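# Move wet-printed cloth flat into frame on other board

## Task

Carry the newly printed cloth to the frame on the opposite board and leave it there lying flat, lined up squarely with the frame and print facing upward. The ink has not dried, so no object, gripper or surface may come into contact with the printed region at any point.

## Robot and tools

ROBOT. Two 6-joint arms with parallel grippers: left_arm (on the +y side) and right_arm. Calibrated bases in the scene frame: left_arm at (-0.028, +0.266, +0.048) m, quat_wxyz (+1.000, 0, 0, -0.009); right_arm at (-0.007, -0.246, +0.048) m, quat_wxyz (+1.000, 0, 0, -0.011). Both bases have +z pointing up.

FRAMES. Scene frame: origin at table-top height halfway between the nominal bases, +x out over the table, +y toward left_arm, +z up. Camera names do not indicate sides. Hand poses (end_effector_position in metres, end_effector_quat_wxyz) and wrist-camera poses are given in that arm's own base frame. Fixed cameras and the table use the scene frame. Reported hand poses may be off by a few cm, worst at long reach. The fingers point along the gripper's +z and close along its y. The reported position lies between the pads, about 5 mm short of the tips.

JOINT ORDER. In every row and every per-joint list: shoulder, forearm roll, wrist pitch, waist, wrist roll, elbow. Ranges in rad: shoulder 0.000 to 3.140, forearm roll -1.745 to 1.745, wrist pitch -1.220 to 1.220, waist -2.618 to 2.618, wrist roll -2.094 to 2.094, elbow -2.967 to 0.000. Wrist pitch has its sign flipped in everything you send and read. Its range is symmetric, so the numbers stay the same. True end stops may differ by 0.014 rad.

execute_actions(actions, cameras). actions is a list of actions. Each action is a list of up to 15 rows, and each row lasts one 1/30 s step. A short action repeats its final row until 15 steps (0.5 s) have passed. A row is one list of 14 numbers in [-1, 1] covering both arms: left_arm's 6 joints in the order above, then left opening, then the same 7 for right_arm. Joint numbers are offsets from the Joint targets at the start of the action. They are not relative to the previous row, and 1.0 equals 2.463 rad. Opening is absolute: +1 fully open, -1 closed. A full close needs at least about 1 s. An action is refused if it would push a joint more than 0.014 rad beyond its range. The whole call is refused if any action is malformed or the first one fails that check. An empty list just returns state and images. cameras: list of names, [] for none, omitted/null/["all"] for all.

move(target, speed, blend, opening_speed, blocking, cameras). target is one 14-number row or up to 15 rows, with the same layout and scale. Every row is an offset from the current Joint targets, not from the row before. Joints are interpolated together, so the hand follows a curve. Nothing is avoided, including the other arm. Paths take at least 0.5 s, and anything beyond 10 s ends short. speed is in rad/s for the joint with the farthest to go: 0.01 to 3, default 0.5, one value or one per target. blend is a corner-rounding radius in rad. opening_speed is in units per second on the -1..+1 scale, at least 0.2. With blocking=false the call returns after about 0.5 s while motion continues. The result adds a "move:" line: done, off_target (resting more than 0.01 rad from target), moving, held or fault, plus limits=held if steps were withheld. Faster moves and targets set deeper past contact hit harder.

wait(seconds 0 to 10) lets time pass with commands held. stop() brakes a running move. zoom_image(camera, region=[x0, y0, x1, y1] pixels, at most 504x504) magnifies the latest image of cam_head_left, cam_head_right, cam_high, cam_left_wrist or cam_right_wrist. All images are 896x504. finished_scene(scene) ends the scene and cannot be undone. The cloth must stay in place once the robot lets go.

RESULTS. Joint positions: per arm, the six joints in order, then the pad gap in m (0.070 when fully open). Joint targets: the basis for your next offsets. Tool commands: current gripper commands. To leave a gripper unchanged, resend its value, because 0 means half open. grip_measured uses the opening scale. Joint torques include gravity, and positive means toward a larger position. Step readings list joint angles during actions. "joint sent to its limit" means a joint was clipped at its end stop. "joint command not followed" means the inter-arm clearance check changed or held targets. Other lines are MOTOR HOT (65 °C; at 80 °C the arm goes limp for 30 to 60 s), TORQUE FAULT (the arm halts for 10 s) and OVER-TEMPERATURE FAULT.

LIMITS. Each step keeps a target within 0.963 rad of the measured angle. Targets that would move the hand more than 70 mm are scaled back. Joint target speed is at most 3 rad/s, with 0.6 s to accelerate. Contact torque limits are 20.2 N m for waist, shoulder and elbow and 7.04 N m for the three wrist joints, whose motors give only about 4 N m. If an arm ends up pressing or gets dragged, command targets back past its measured positions. Sending 0 offsets re-commands the current targets.

GRIPPING. Once the fingers touch, command about 0.05 below grip_measured for full force, or less for a lighter hold. Material thinner than about 2 mm, like cloth, gets proportionally less force. Grip the cloth only at its unprinted margins, and keep the print clear of fingers, wrists, the table and the frame.

AVOID. Letting anything fall off the table or leaving it off the table. Drops, and releasing the cloth while it is moving. Slams and hard pushes. Any contact or press between the two arms, including closing one gripper on the other's fingers. Holding stretched-out or loaded poses for long, because motors overheat. Calibration data for every camera (K, distortion, T_world_to_cam) is supplied and accurate to within a few mm and degrees.

Each tool is called after "Request:" in YAML: its name, and indented under it one key for each argument.

## Session

Request:
execute_actions:
  actions: []

Scene clock: 0.00 s.
left_arm: end_effector_position=(+0.3964, +0.2488, +0.0819) grip_measured=+0.99 end_effector_quat_wxyz=(+0.063, -0.250, +0.966, +0.036) | right_arm: end_effector_position=(+0.1194, +0.3379, +0.1699) grip_measured=+0.97 end_effector_quat_wxyz=(+0.185, -0.393, +0.897, +0.083)
Joint names: [shoulder, forearm roll, wrist pitch, waist, wrist roll, elbow]
Joint positions: left_arm=[2.154 0.035 -1.199 0.545 0.029 -1.836 0.07] | right_arm=[1.54 -0.236 -1.006 1.354 0.621 -1.234 0.069]
Joint torques (N m): no reading
Joint targets: left_arm=[2.154 0.035 -1.199 0.545 0.029 -1.836] | right_arm=[1.540 -0.236 -1.006 1.354 0.621 -1.234]
Tool commands: left_gripper/opening=+1.0 right_gripper/opening=+1.0

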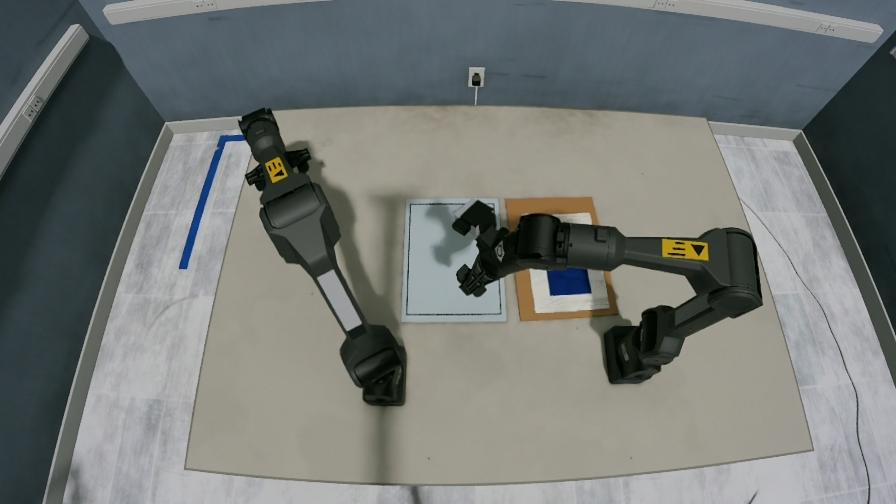

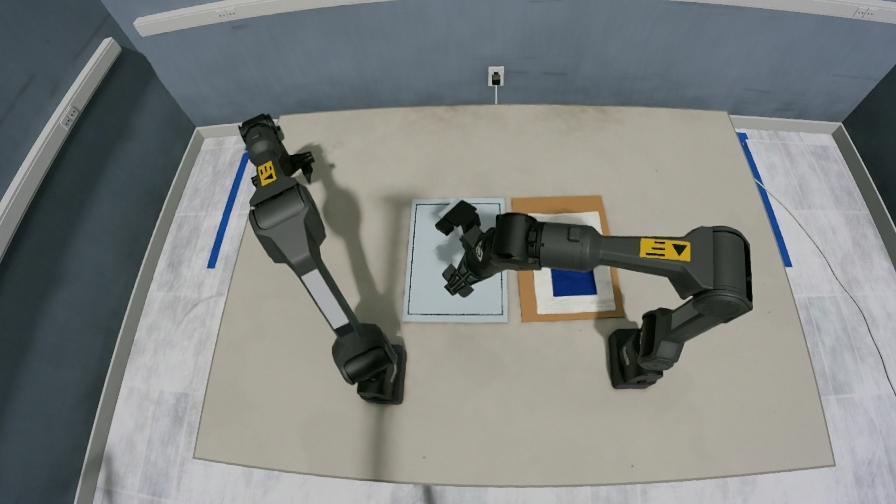

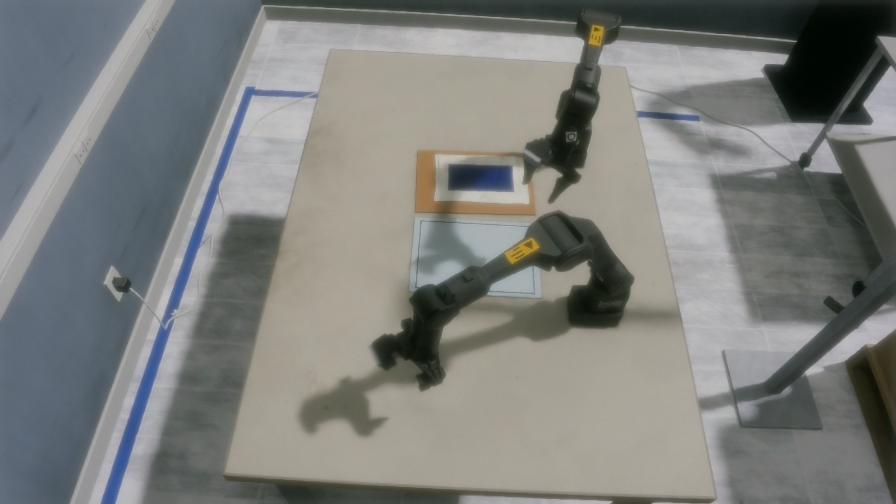

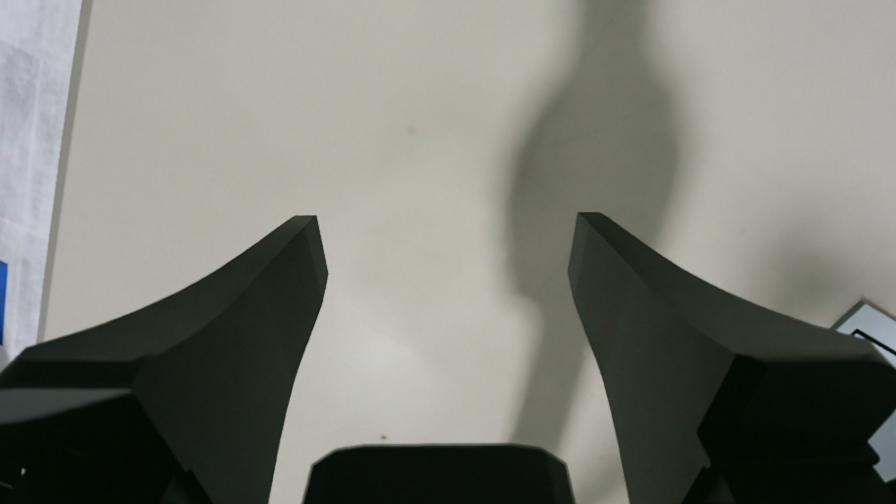

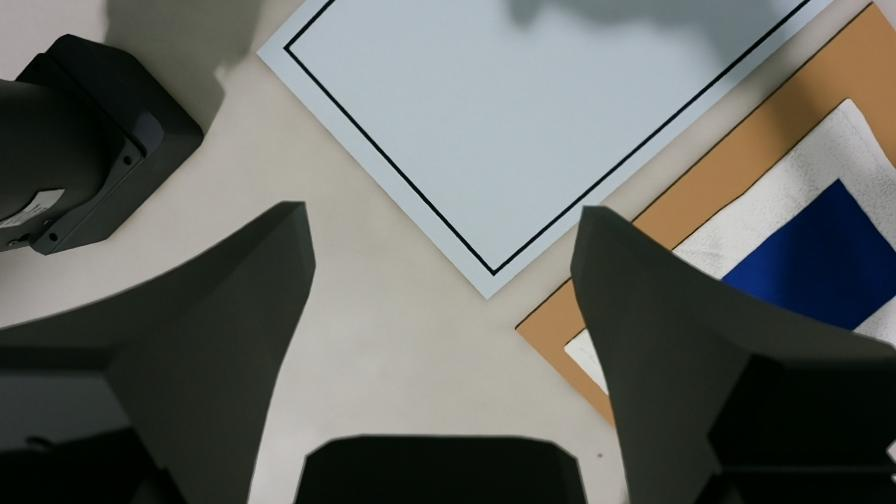

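Request:
move:
  target: [0,0,0,0.2,0,0,1,0,0,0,-0.7,0,0,1]
  speed: 0.8

Scene clock: 22.43 s.
left_arm: end_effector_position=(+0.2309, +0.4071, +0.0819) grip_measured=+0.99 end_effector_quat_wxyz=(+0.052, -0.478, +0.875, +0.050) | right_arm: end_effector_position=(+0.3155, -0.1700, +0.1699) grip_measured=+0.97 end_effector_quat_wxyz=(+0.183, +0.426, +0.882, -0.087)
Joint names: [shoulder, forearm roll, wrist pitch, waist, wrist roll, elbow]
Joint positions: left_arm=[2.154 0.035 -1.199 1.039 0.029 -1.836 0.07] | right_arm=[1.54 -0.236 -1.006 -0.371 0.621 -1.234 0.069]
Joint torques (N m): left_arm=[-8.66 0.03 0.27 -0.77 0 -2.94] | right_arm=[-3.38 -0.19 0.3 0.45 -0.01 -4.42]
Joint targets: left_arm=[2.154 0.035 -1.199 1.038 0.029 -1.836] | right_arm=[1.540 -0.236 -1.006 -0.370 0.621 -1.234]
move: done
camera_calibration:
cam_left_wrist: T_world_to_cam=[[0.835759, -0.547921, -0.0359187, 0.0331437], [-0.473862, -0.752752, 0.456968, 0.378608], [-0.27742, -0.364894, -0.888758, 0.404744], [0, 0, 0, 1]] pos_world=[0.263992, 0.450846, 0.187898]
cam_right_wrist: T_world_to_cam=[[-0.776938, -0.629571, -0.00267672, 0.137492], [-0.617937, 0.761753, 0.194644, 0.29167], [-0.120503, 0.15288, -0.98087, 0.352275], [0, 0, 0, 1]] pos_world=[0.329506, -0.189476, 0.289133]

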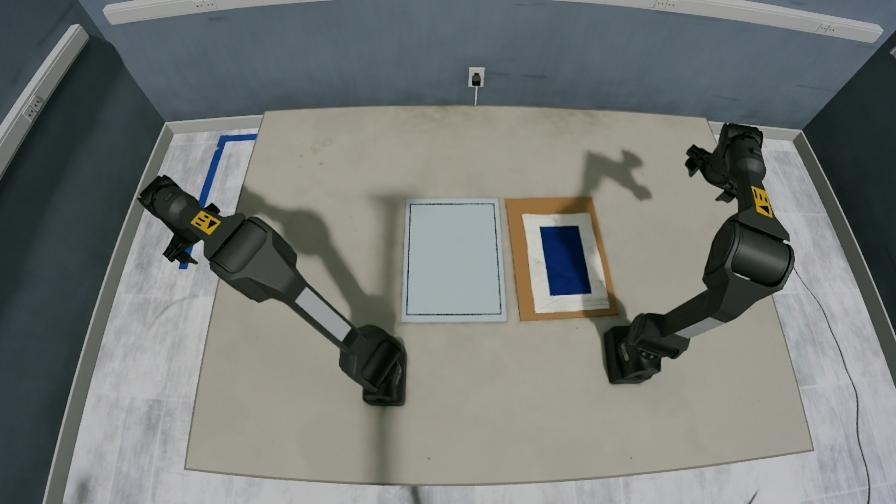

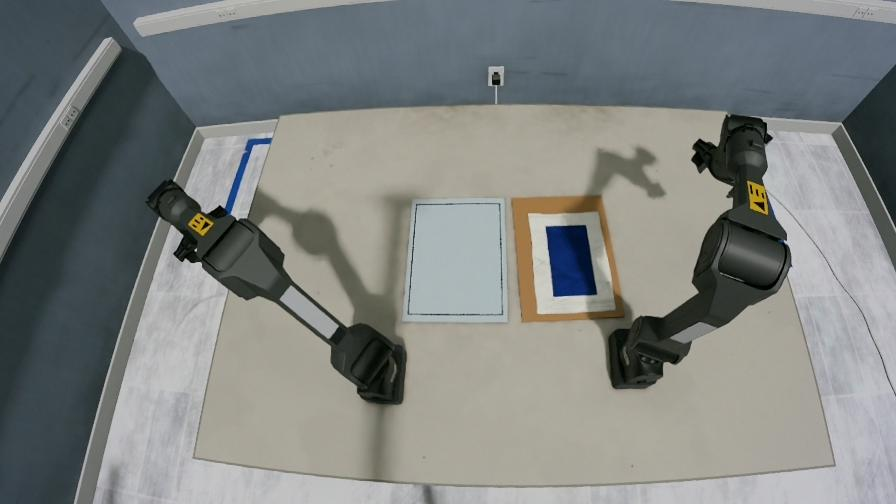

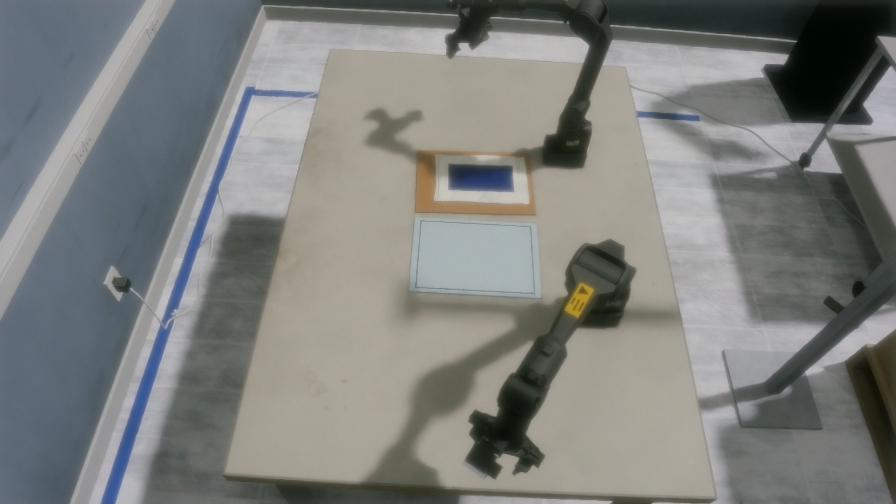

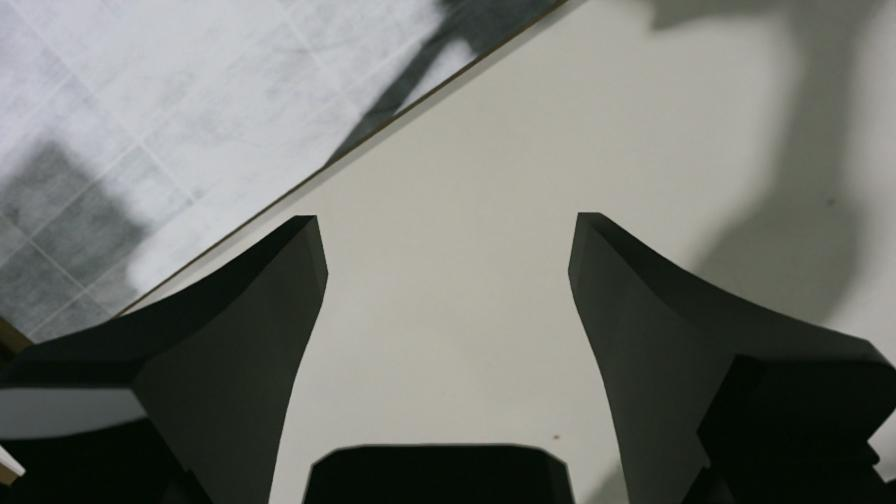

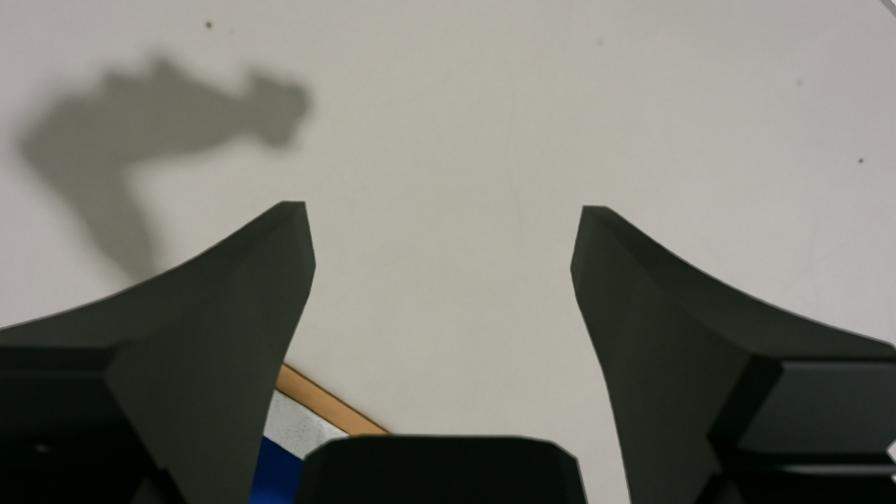

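Request:
zoom_image:
  camera: "cam_head_left"
  region: [390, 180, 640, 340]

Request:
zoom_image:
  camera: "cam_high"
  region: [400, 140, 560, 310]

Request:
zoom_image:
  camera: "cam_head_left"
  region: [505, 190, 630, 330]

Scaled by 2.016.

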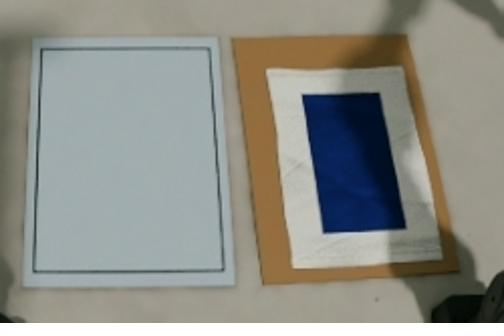

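Scaled by 2.965.

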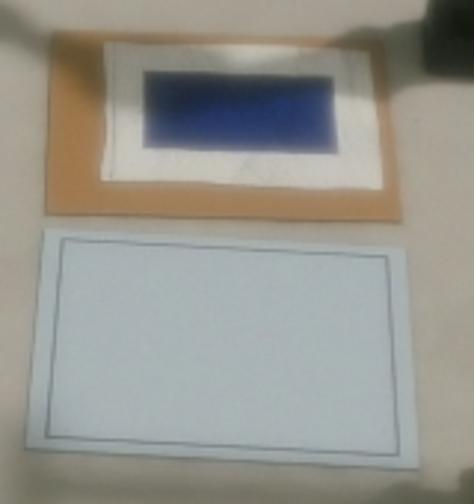

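Scaled by 3.600.

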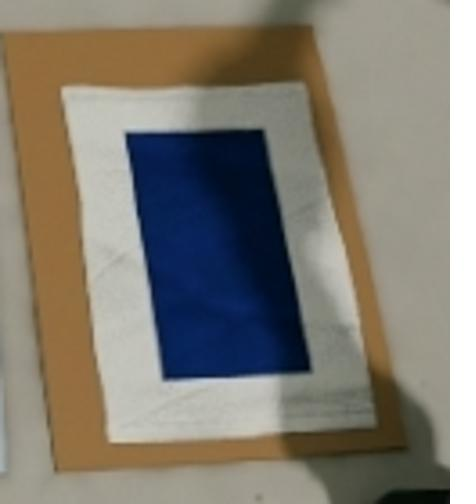

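Request:
move:
  target: [0.0536,-0.0142,0.0958,-0.6872,-0.0118,-0.0073,0.2,-0.0195,0.0958,0.0731,0.564,-0.2521,0.2331,0.2]
  speed: 0.8

Scene clock: 57.70 s.
left_arm: end_effector_position=(+0.4085, -0.3136, +0.0323) grip_measured=+0.20 end_effector_quat_wxyz=(+0.123, +0.319, +0.939, -0.042) | right_arm: end_effector_position=(+0.1125, +0.1829, +0.0316) grip_measured=+0.20 end_effector_quat_wxyz=(-0.001, -0.489, +0.873, -0.001)
Joint names: [shoulder, forearm roll, wrist pitch, waist, wrist roll, elbow]
Joint positions: left_arm=[2.286 -0.001 -0.963 -0.655 0 -1.853 0.042] | right_arm=[1.493 0 -0.827 1.02 -0.001 -0.659 0.042]
Joint torques (N m): left_arm=[-8.94 0.2 0.39 0.73 -0.1 -3.49] | right_arm=[-2.97 -0.15 0.01 -1.4 0.09 -3.72]
Joint targets: left_arm=[2.286 0.000 -0.963 -0.655 0.000 -1.854] | right_arm=[1.492 0.000 -0.826 1.019 0.000 -0.660]
move: done
camera_calibration:
cam_left_wrist: T_world_to_cam=[[-0.618463, -0.785813, 0.00114121, 0.00627108], [-0.737204, 0.580707, 0.345412, 0.472234], [-0.272092, 0.212783, -0.938451, 0.327533], [0, 0, 0, 1]] pos_world=[0.44113, -0.338995, 0.144251]
cam_right_wrist: T_world_to_cam=[[0.857177, -0.515009, -0.00358426, -0.00320574], [-0.421329, -0.705226, 0.570209, 0.158732], [-0.296191, -0.48726, -0.821492, 0.269967], [0, 0, 0, 1]] pos_world=[0.149588, 0.241835, 0.131254]

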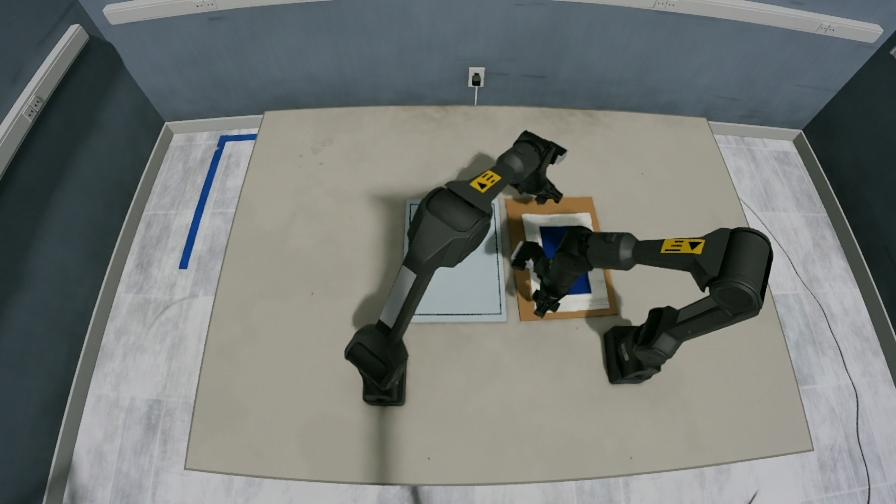

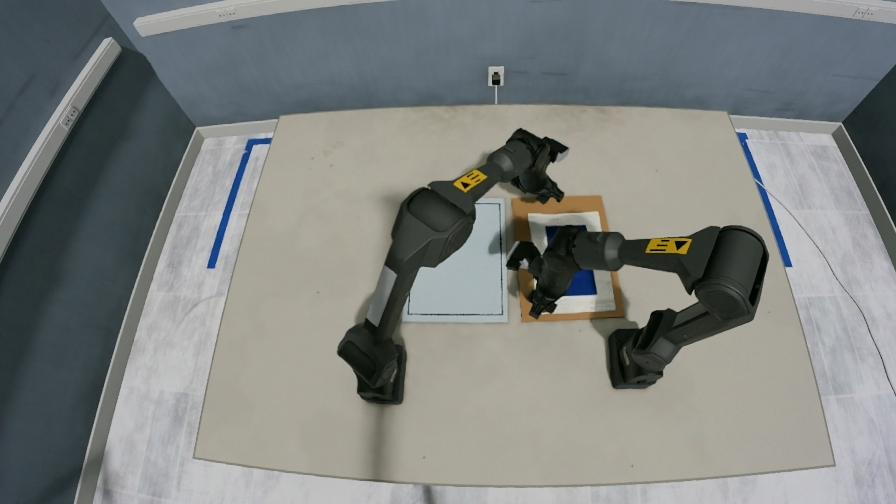

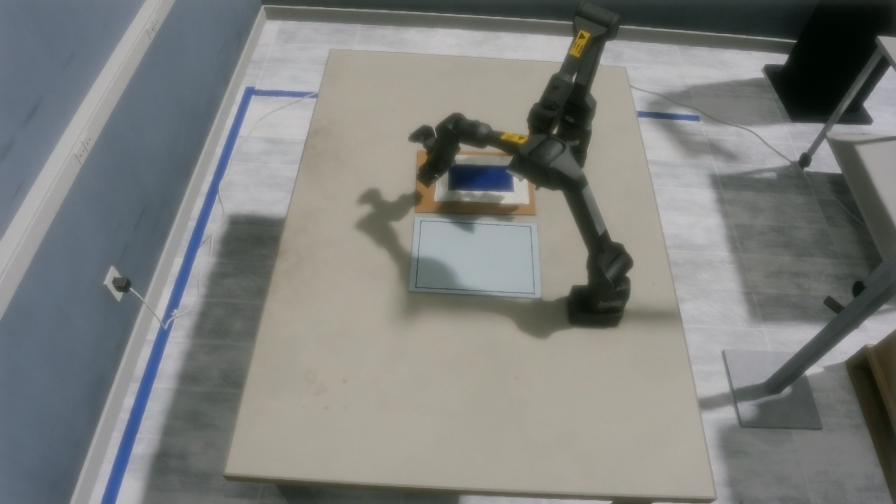

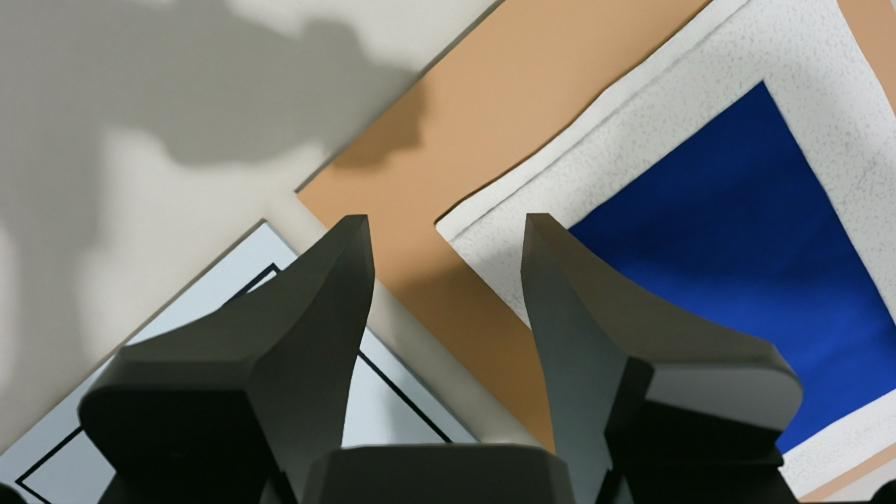

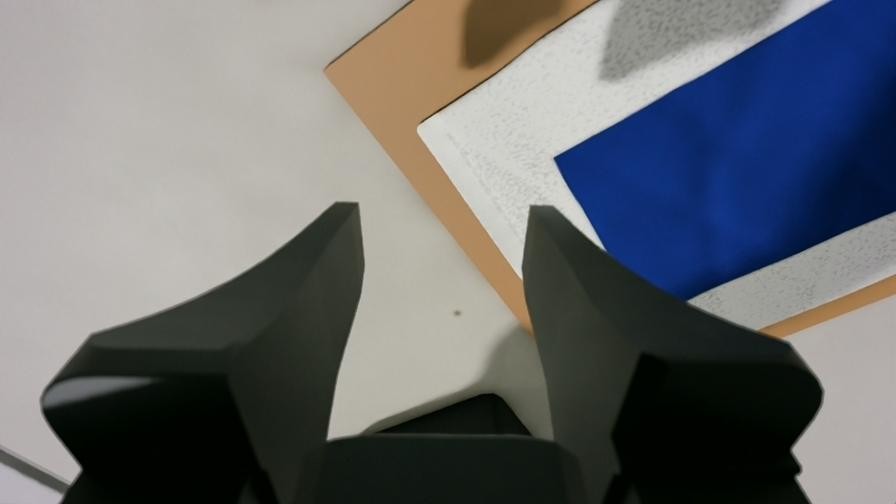

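Request:
move:
  target: [0.0065,0,0.0811,-0.0056,0,0.0752,-0.371,0.065,0,0.0995,-0.0034,0,0.0345,-0.371]
  speed: 0.4
  cameras: ["cam_left_wrist","cam_right_wrist"]

Scene clock: 70.67 s.
left_arm: end_effector_position=(+0.3918, -0.3097, -0.0196) grip_measured=-0.37 end_effector_quat_wxyz=(+0.122, +0.325, +0.937, -0.043) | right_arm: end_effector_position=(+0.1153, +0.1837, -0.0184) grip_measured=-0.37 end_effector_quat_wxyz=(-0.001, -0.485, +0.875, +0.000)
Joint names: [shoulder, forearm roll, wrist pitch, waist, wrist roll, elbow]
Joint positions: left_arm=[2.303 -0.001 -0.763 -0.669 0 -1.666 0.022] | right_arm=[1.653 0 -0.58 1.01 -0.001 -0.574 0.022]
Joint torques (N m): left_arm=[-9.4 0.18 0.29 -0.48 0.1 -3.5] | right_arm=[-3.26 -0.13 -0.28 -1.24 0.07 -2.75]
Joint targets: left_arm=[2.302 0.000 -0.763 -0.669 0.000 -1.668] | right_arm=[1.652 0.000 -0.581 1.010 0.000 -0.575]
move: done
camera_calibration:
cam_left_wrist: T_world_to_cam=[[-0.629482, -0.777014, 0.00115187, 0.0060956], [-0.728079, 0.590354, 0.348401, 0.475046], [-0.271393, 0.218473, -0.937345, 0.274997], [0, 0, 0, 1]] pos_world=[0.42434, -0.335788, 0.0922536]
cam_right_wrist: T_world_to_cam=[[0.852537, -0.522655, -0.00363237, -0.0034102], [-0.427864, -0.701876, 0.569476, 0.188985], [-0.300189, -0.483945, -0.822, 0.229914], [0, 0, 0, 1]] pos_world=[0.152785, 0.242127, 0.0813543]
Images, in order (width x height): cam_left_wrist 896x504, cam_right_wrist 896x504.

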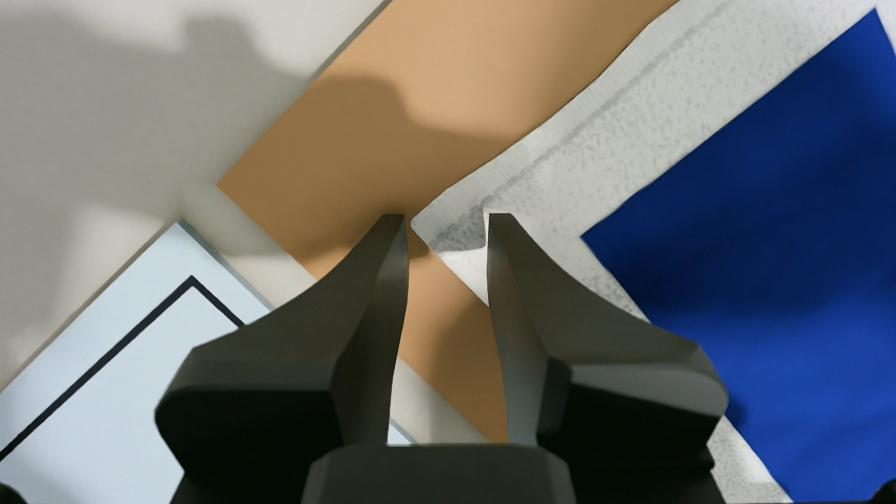

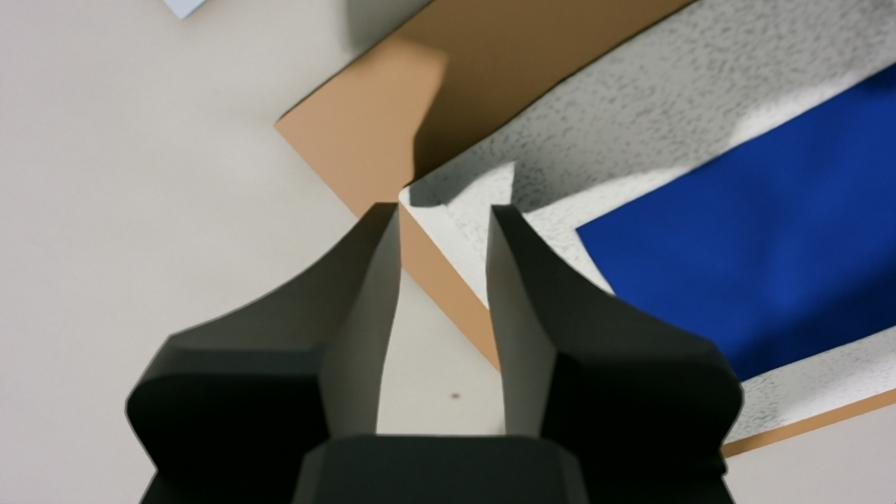

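Request:
move:
  target: [0.0085,0,0.0133,0,0,0.0048,-0.371,0.018,0,0.0245,0,0,0.0065,-0.371]
  speed: 0.1
  cameras: ["cam_left_wrist","cam_right_wrist"]

Scene clock: 75.60 s.
left_arm: end_effector_position=(+0.3925, -0.3103, -0.0304) grip_measured=-0.37 end_effector_quat_wxyz=(+0.123, +0.325, +0.937, -0.043) | right_arm: end_effector_position=(+0.1155, +0.1841, -0.0301) grip_measured=-0.37 end_effector_quat_wxyz=(+0.000, -0.485, +0.875, +0.000)
Joint names: [shoulder, forearm roll, wrist pitch, waist, wrist roll, elbow]
Joint positions: left_arm=[2.323 -0.001 -0.73 -0.669 0 -1.657 0.022] | right_arm=[1.697 0 -0.52 1.01 -0.001 -0.559 0.022]
Joint torques (N m): left_arm=[-8.83 0.17 0.32 0.92 0.1 -2.31] | right_arm=[-2.52 -0.13 -0.26 -0.51 0.04 -2.02]
Joint targets: left_arm=[2.323 0.000 -0.730 -0.669 0.000 -1.657] | right_arm=[1.696 0.000 -0.521 1.010 0.000 -0.559]
move: done
camera_calibration:
cam_left_wrist: T_world_to_cam=[[-0.629523, -0.776981, 0.00113324, 0.00607953], [-0.72893, 0.591095, 0.345351, 0.480169], [-0.269001, 0.21658, -0.938473, 0.263603], [0, 0, 0, 1]] pos_world=[0.424746, -0.336193, 0.081551]
cam_right_wrist: T_world_to_cam=[[0.852523, -0.522677, -0.00360613, -0.00346058], [-0.428442, -0.702738, 0.567976, 0.196289], [-0.299402, -0.482668, -0.823037, 0.220226], [0, 0, 0, 1]] pos_world=[0.152985, 0.242427, 0.0697545]
Images, in order (width x height): cam_left_wrist 896x504, cam_right_wrist 896x504.

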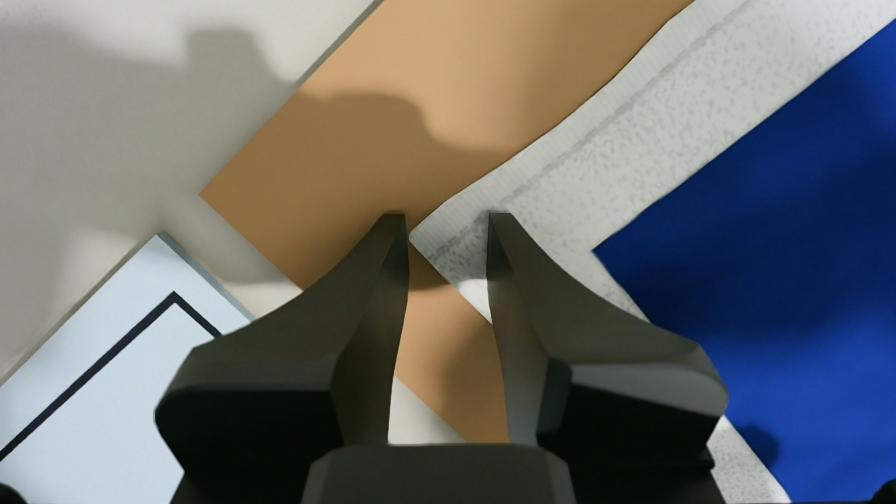

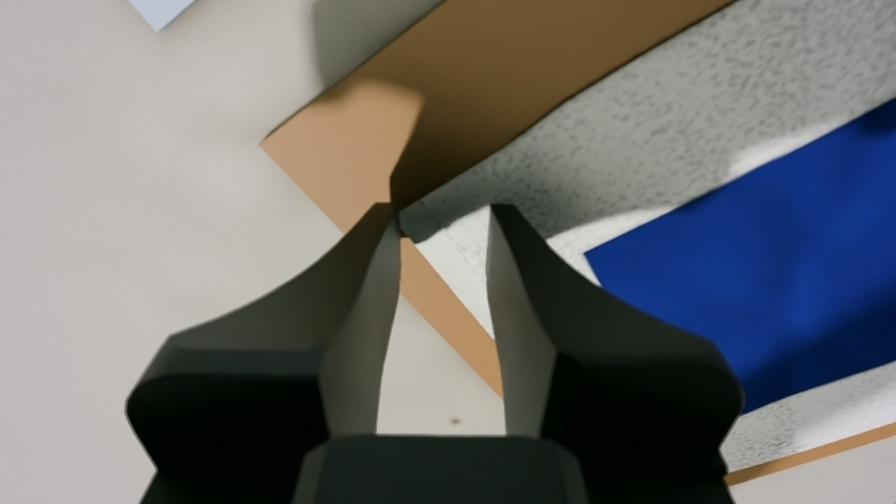

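Request:
move:
  target: [0.0028,0,0.0044,-0.0024,0,0.0016,-0.371,0.006,0,0.0082,-0.0056,0,0.0022,-0.371]
  speed: 0.1
  cameras: ["cam_left_wrist","cam_right_wrist"]

Request:
move:
  target: [0.0028,0,0.0044,0,0,0.0016,-0.371,0.006,0,0.0082,0,0,0.0022,-0.371]
  speed: 0.1
  cameras: ["cam_left_wrist","cam_right_wrist"]

Scene clock: 80.37 s.
left_arm: end_effector_position=(+0.3922, -0.3125, -0.0319) grip_measured=-0.37 end_effector_quat_wxyz=(+0.126, +0.327, +0.936, -0.044) | right_arm: end_effector_position=(+0.1180, +0.1825, -0.0339) grip_measured=-0.37 end_effector_quat_wxyz=(+0.000, -0.479, +0.878, +0.000)
Joint names: [shoulder, forearm roll, wrist pitch, waist, wrist roll, elbow]
Joint positions: left_arm=[2.326 0 -0.719 -0.673 0 -1.655 0.022] | right_arm=[1.71 0 -0.501 0.997 -0.001 -0.554 0.022]
Joint torques (N m): left_arm=[-5.42 -0.03 0.21 -2.02 0.11 -0.74] | right_arm=[-2.17 -0.08 -0.1 -1.14 0.01 -1.64]
Joint targets: left_arm=[2.330 0.000 -0.719 -0.675 0.000 -1.653] | right_arm=[1.711 0.000 -0.500 0.997 0.000 -0.553]
move: done
camera_calibration:
cam_left_wrist: T_world_to_cam=[[-0.633027, -0.77413, 0.000299698, 0.00648209], [-0.727895, 0.595351, 0.340184, 0.482542], [-0.263525, 0.215127, -0.940359, 0.260009], [0, 0, 0, 1]] pos_world=[0.423862, -0.338199, 0.0803472]
cam_right_wrist: T_world_to_cam=[[0.845255, -0.534351, -0.00364136, -0.00349648], [-0.438128, -0.696916, 0.567761, 0.198377], [-0.305921, -0.478307, -0.823185, 0.217081], [0, 0, 0, 1]] pos_world=[0.15628, 0.240215, 0.0660546]
Images, in order (width x height): cam_left_wrist 896x504, cam_right_wrist 896x504.

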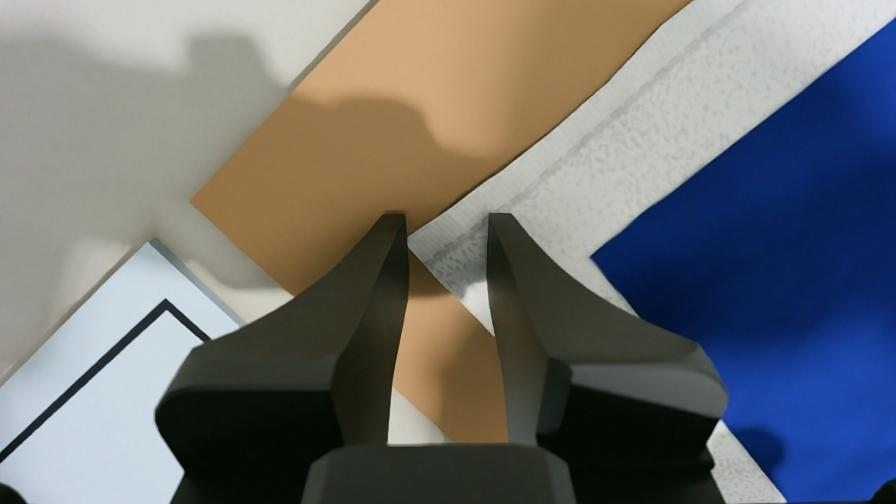

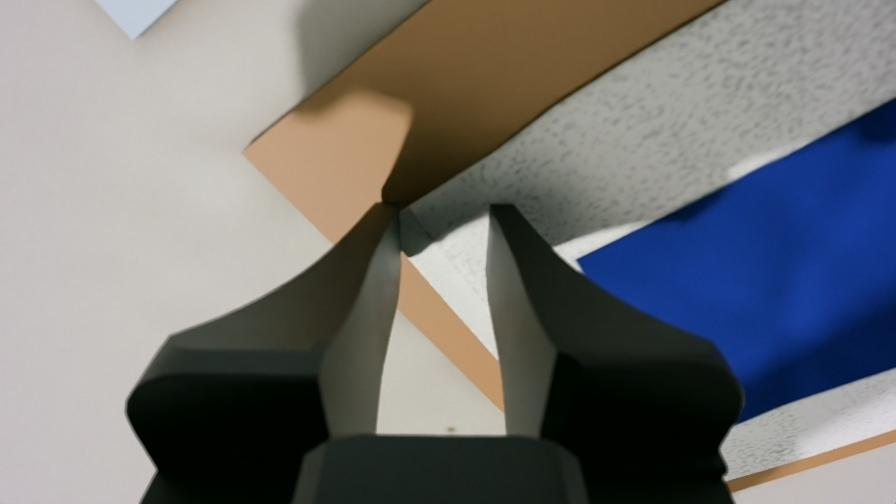

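Scene clock: 81.37 s.
left_arm: end_effector_position=(+0.3924, -0.3132, -0.0341) grip_measured=-0.37 end_effector_quat_wxyz=(+0.127, +0.328, +0.935, -0.044) | right_arm: end_effector_position=(+0.1186, +0.1834, -0.0364) grip_measured=-0.37 end_effector_quat_wxyz=(+0.003, -0.479, +0.878, +0.001)
Joint names: [shoulder, forearm roll, wrist pitch, waist, wrist roll, elbow]
Joint positions: left_arm=[2.33 0 -0.708 -0.674 0 -1.651 0.022] | right_arm=[1.72 0 -0.482 0.997 -0.001 -0.55 0.022]
Joint torques (N m): left_arm=[2.29 -0.25 -0.19 -3.12 0.1 3.29] | right_arm=[8.4 0 4.51 -1.37 -0.02 2.39]
Joint targets: left_arm=[2.337 0.000 -0.709 -0.675 0.000 -1.649] | right_arm=[1.726 0.000 -0.480 0.997 0.000 -0.548]
move: done
camera_calibration:
cam_left_wrist: T_world_to_cam=[[-0.633655, -0.773616, 0.000265036, 0.00648997], [-0.728356, 0.596699, 0.33682, 0.484273], [-0.260727, 0.213235, -0.941569, 0.256337], [0, 0, 0, 1]] pos_world=[0.42367, -0.338604, 0.0782443]
cam_right_wrist: T_world_to_cam=[[0.845277, -0.534316, -0.00360826, -0.00347372], [-0.439972, -0.699827, 0.562731, 0.201304], [-0.303201, -0.474076, -0.826632, 0.214301], [0, 0, 0, 1]] pos_world=[0.156481, 0.240617, 0.0638555]
Images, in order (width x height): cam_left_wrist 896x504, cam_right_wrist 896x504.

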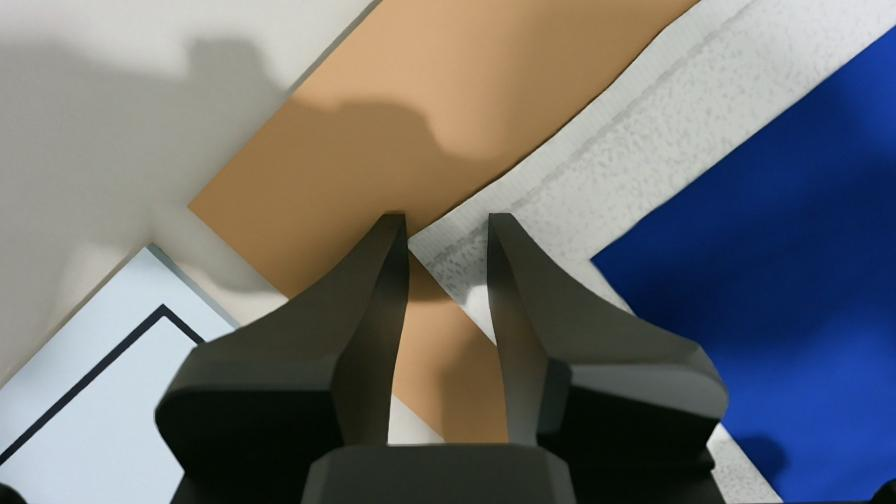

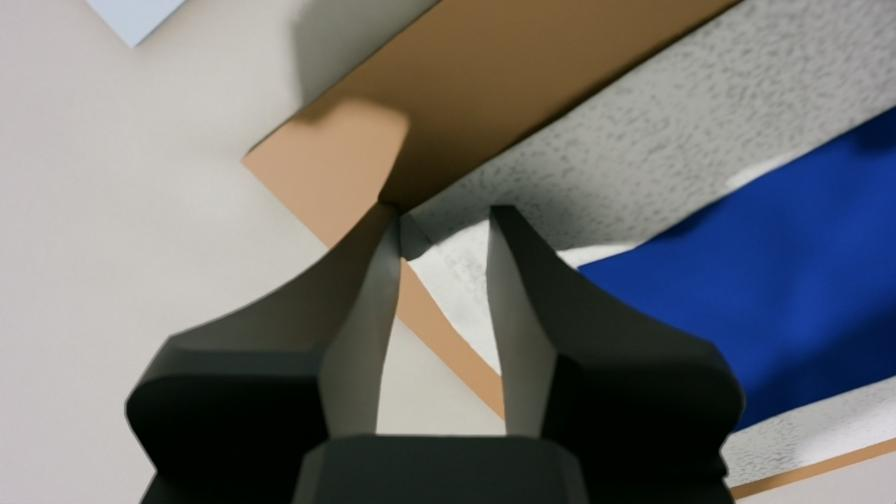

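Request:
move:
  target: [-0.0008,0,-0.0012,0,0,-0.0005,-0.371,-0.0037,0,-0.0051,0,0,-0.0014,-0.371]
  speed: 0.1
  cameras: []

Request:
move:
  target: [0,0,0,0,0,0,-0.7,0,0,0,0,0,0,-0.7]
  opening_speed: 0.4
  cameras: ["cam_left_wrist","cam_right_wrist"]

Scene clock: 84.43 s.
left_arm: end_effector_position=(+0.3913, -0.3128, -0.0343) grip_measured=-0.37 end_effector_quat_wxyz=(+0.126, +0.328, +0.935, -0.044) | right_arm: end_effector_position=(+0.1179, +0.1823, -0.0360) grip_measured=-0.37 end_effector_quat_wxyz=(+0.000, -0.479, +0.878, +0.000)
Joint names: [shoulder, forearm roll, wrist pitch, waist, wrist roll, elbow]
Joint positions: left_arm=[2.329 0 -0.711 -0.675 0 -1.649 0.022] | right_arm=[1.719 0 -0.491 0.997 -0.001 -0.551 0.022]
Joint torques (N m): left_arm=[1.8 -0.36 -0.91 -3.65 0.1 2.44] | right_arm=[4.41 0.07 0.98 -1.29 -0.11 1.53]
Joint targets: left_arm=[2.335 0.000 -0.712 -0.675 0.000 -1.650] | right_arm=[1.717 0.000 -0.493 0.997 0.000 -0.551]
move: done
No camera images: "cameras" was empty.

Scene clock: 85.47 s.
left_arm: end_effector_position=(+0.3903, -0.3141, -0.0343) grip_measured=-0.69 end_effector_quat_wxyz=(+0.125, +0.329, +0.935, -0.045) | right_arm: end_effector_position=(+0.1184, +0.1824, -0.0357) grip_measured=-0.69 end_effector_quat_wxyz=(+0.000, -0.479, +0.878, +0.000)
Joint names: [shoulder, forearm roll, wrist pitch, waist, wrist roll, elbow]
Joint positions: left_arm=[2.329 -0.001 -0.711 -0.677 0 -1.649 0.011] | right_arm=[1.718 -0.001 -0.491 0.996 -0.001 -0.552 0.011]
Joint torques (N m): left_arm=[1.83 1.32 -0.67 3.96 0.1 2.34] | right_arm=[1.85 0.53 -0.27 1.36 0.04 2.34]
Joint targets: left_arm=[2.335 0.000 -0.712 -0.675 0.000 -1.650] | right_arm=[1.717 0.000 -0.493 0.997 0.000 -0.551]
move: done
camera_calibration:
cam_left_wrist: T_world_to_cam=[[-0.635694, -0.771939, 0.00182667, 0.00579179], [-0.725496, 0.598253, 0.340219, 0.482936], [-0.263721, 0.21495, -0.940344, 0.257523], [0, 0, 0, 1]] pos_world=[0.421964, -0.339801, 0.077846]
cam_right_wrist: T_world_to_cam=[[0.84518, -0.534473, -0.00316413, -0.00371562], [-0.438476, -0.696739, 0.567709, 0.199489], [-0.30563, -0.478429, -0.823223, 0.215517], [0, 0, 0, 1]] pos_world=[0.15648, 0.240115, 0.064155]
Images, in order (width x height): cam_left_wrist 896x504, cam_right_wrist 896x504.

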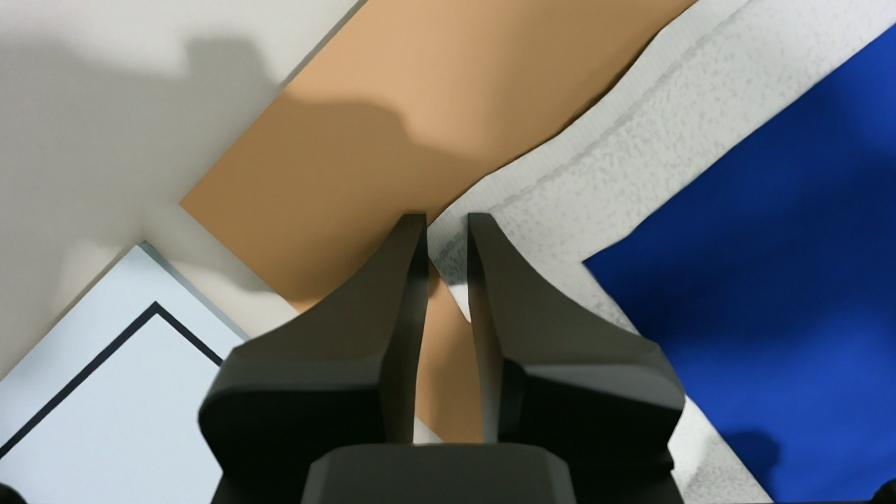

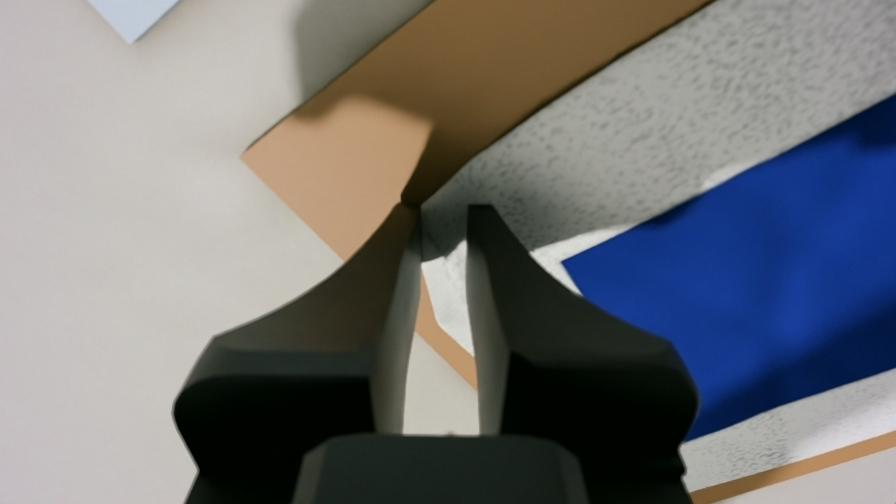

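Request:
move:
  target: [0,0,0,0,0,0,-1,0,0,0,0,0,0,-1]
  opening_speed: 0.4

Scene clock: 87.37 s.
left_arm: end_effector_position=(+0.3923, -0.3123, -0.0336) grip_measured=-1.00 end_effector_quat_wxyz=(+0.127, +0.327, +0.935, -0.044) | right_arm: end_effector_position=(+0.1180, +0.1826, -0.0355) grip_measured=-1.00 end_effector_quat_wxyz=(+0.000, -0.478, +0.878, +0.000)
Joint names: [shoulder, forearm roll, wrist pitch, waist, wrist roll, elbow]
Joint positions: left_arm=[2.328 0.001 -0.711 -0.673 0 -1.65 0] | right_arm=[1.717 0.001 -0.492 0.997 -0.001 -0.552 0]
Joint torques (N m): left_arm=[1.81 0.54 -0.73 1.88 0.11 2.91] | right_arm=[1.72 -0.21 -0.28 -0.5 0.09 2.68]
Joint targets: left_arm=[2.335 0.000 -0.712 -0.675 0.000 -1.650] | right_arm=[1.717 0.000 -0.493 0.997 0.000 -0.551]
move: done
camera_calibration:
cam_left_wrist: T_world_to_cam=[[-0.633302, -0.773905, -0.000536763, 0.00691239], [-0.728308, 0.595755, 0.338592, 0.483309], [-0.261718, 0.214822, -0.940933, 0.257497], [0, 0, 0, 1]] pos_world=[0.423767, -0.3379, 0.0786464]
cam_right_wrist: T_world_to_cam=[[0.844844, -0.534998, -0.00404766, -0.0032569], [-0.438493, -0.696744, 0.56769, 0.199362], [-0.306533, -0.477835, -0.823232, 0.215666], [0, 0, 0, 1]] pos_world=[0.156279, 0.240215, 0.0643542]

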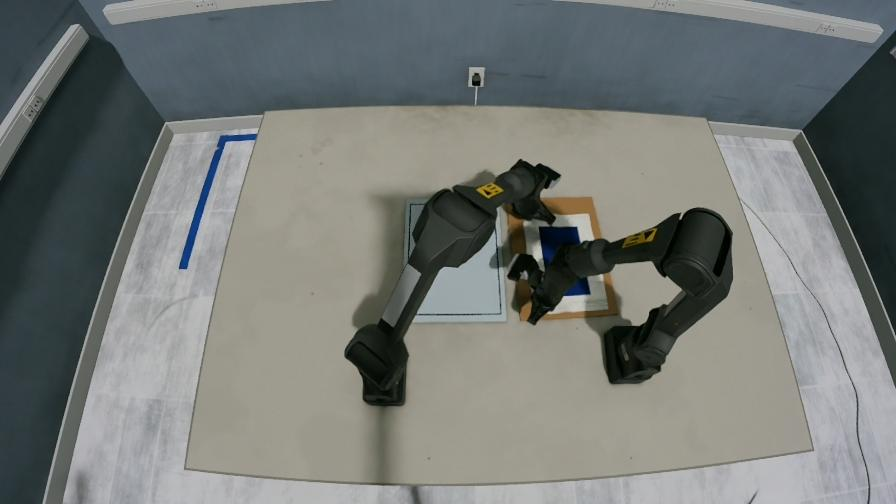

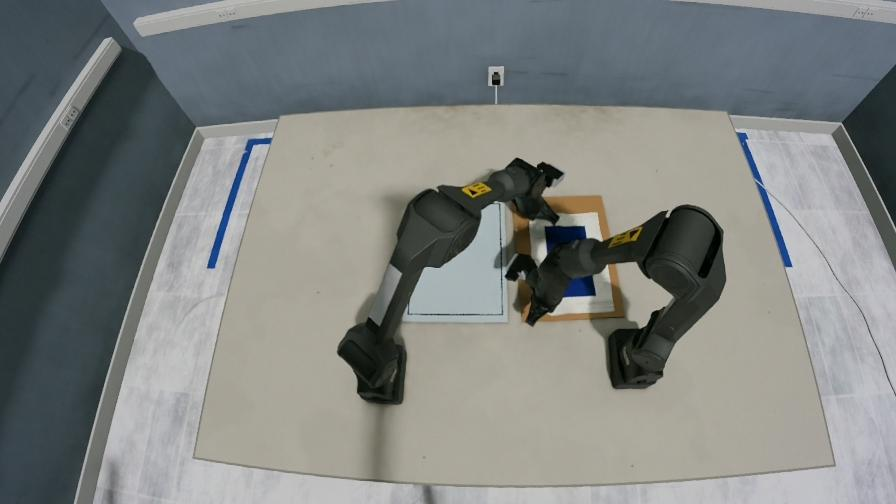

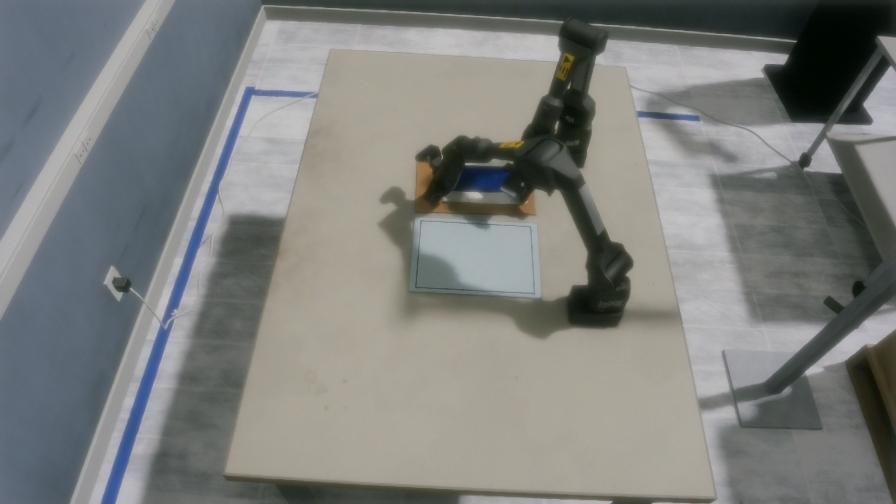

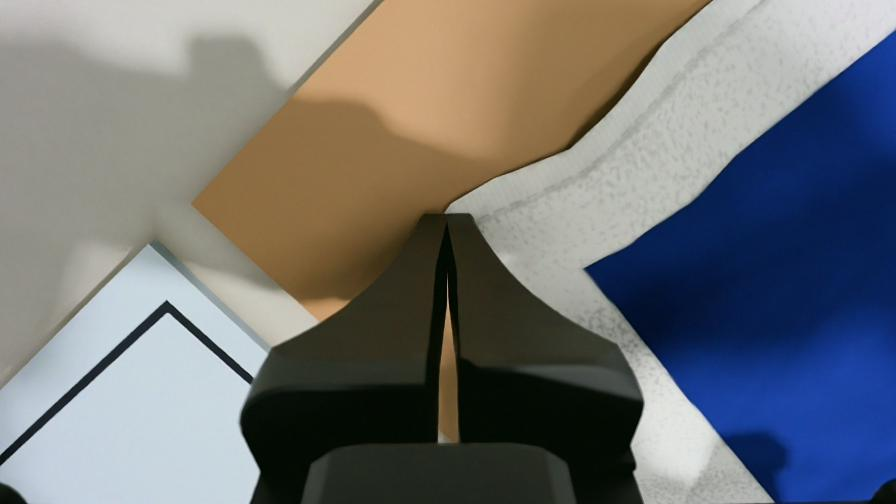

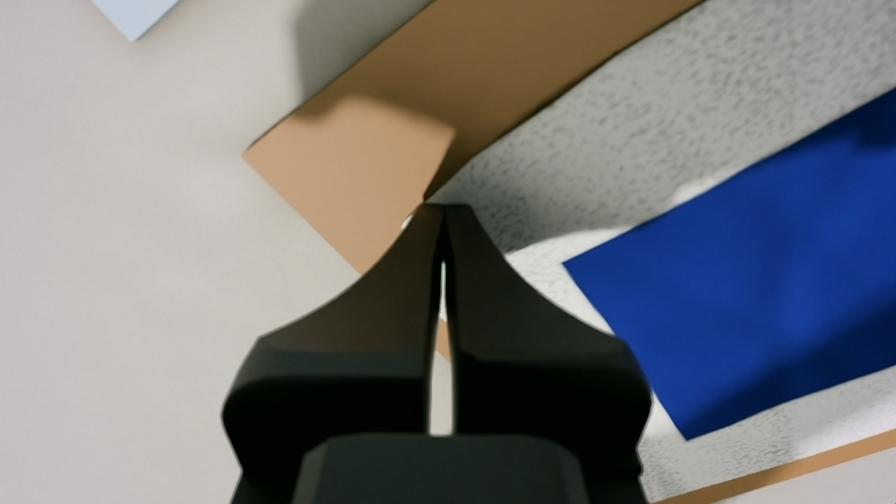

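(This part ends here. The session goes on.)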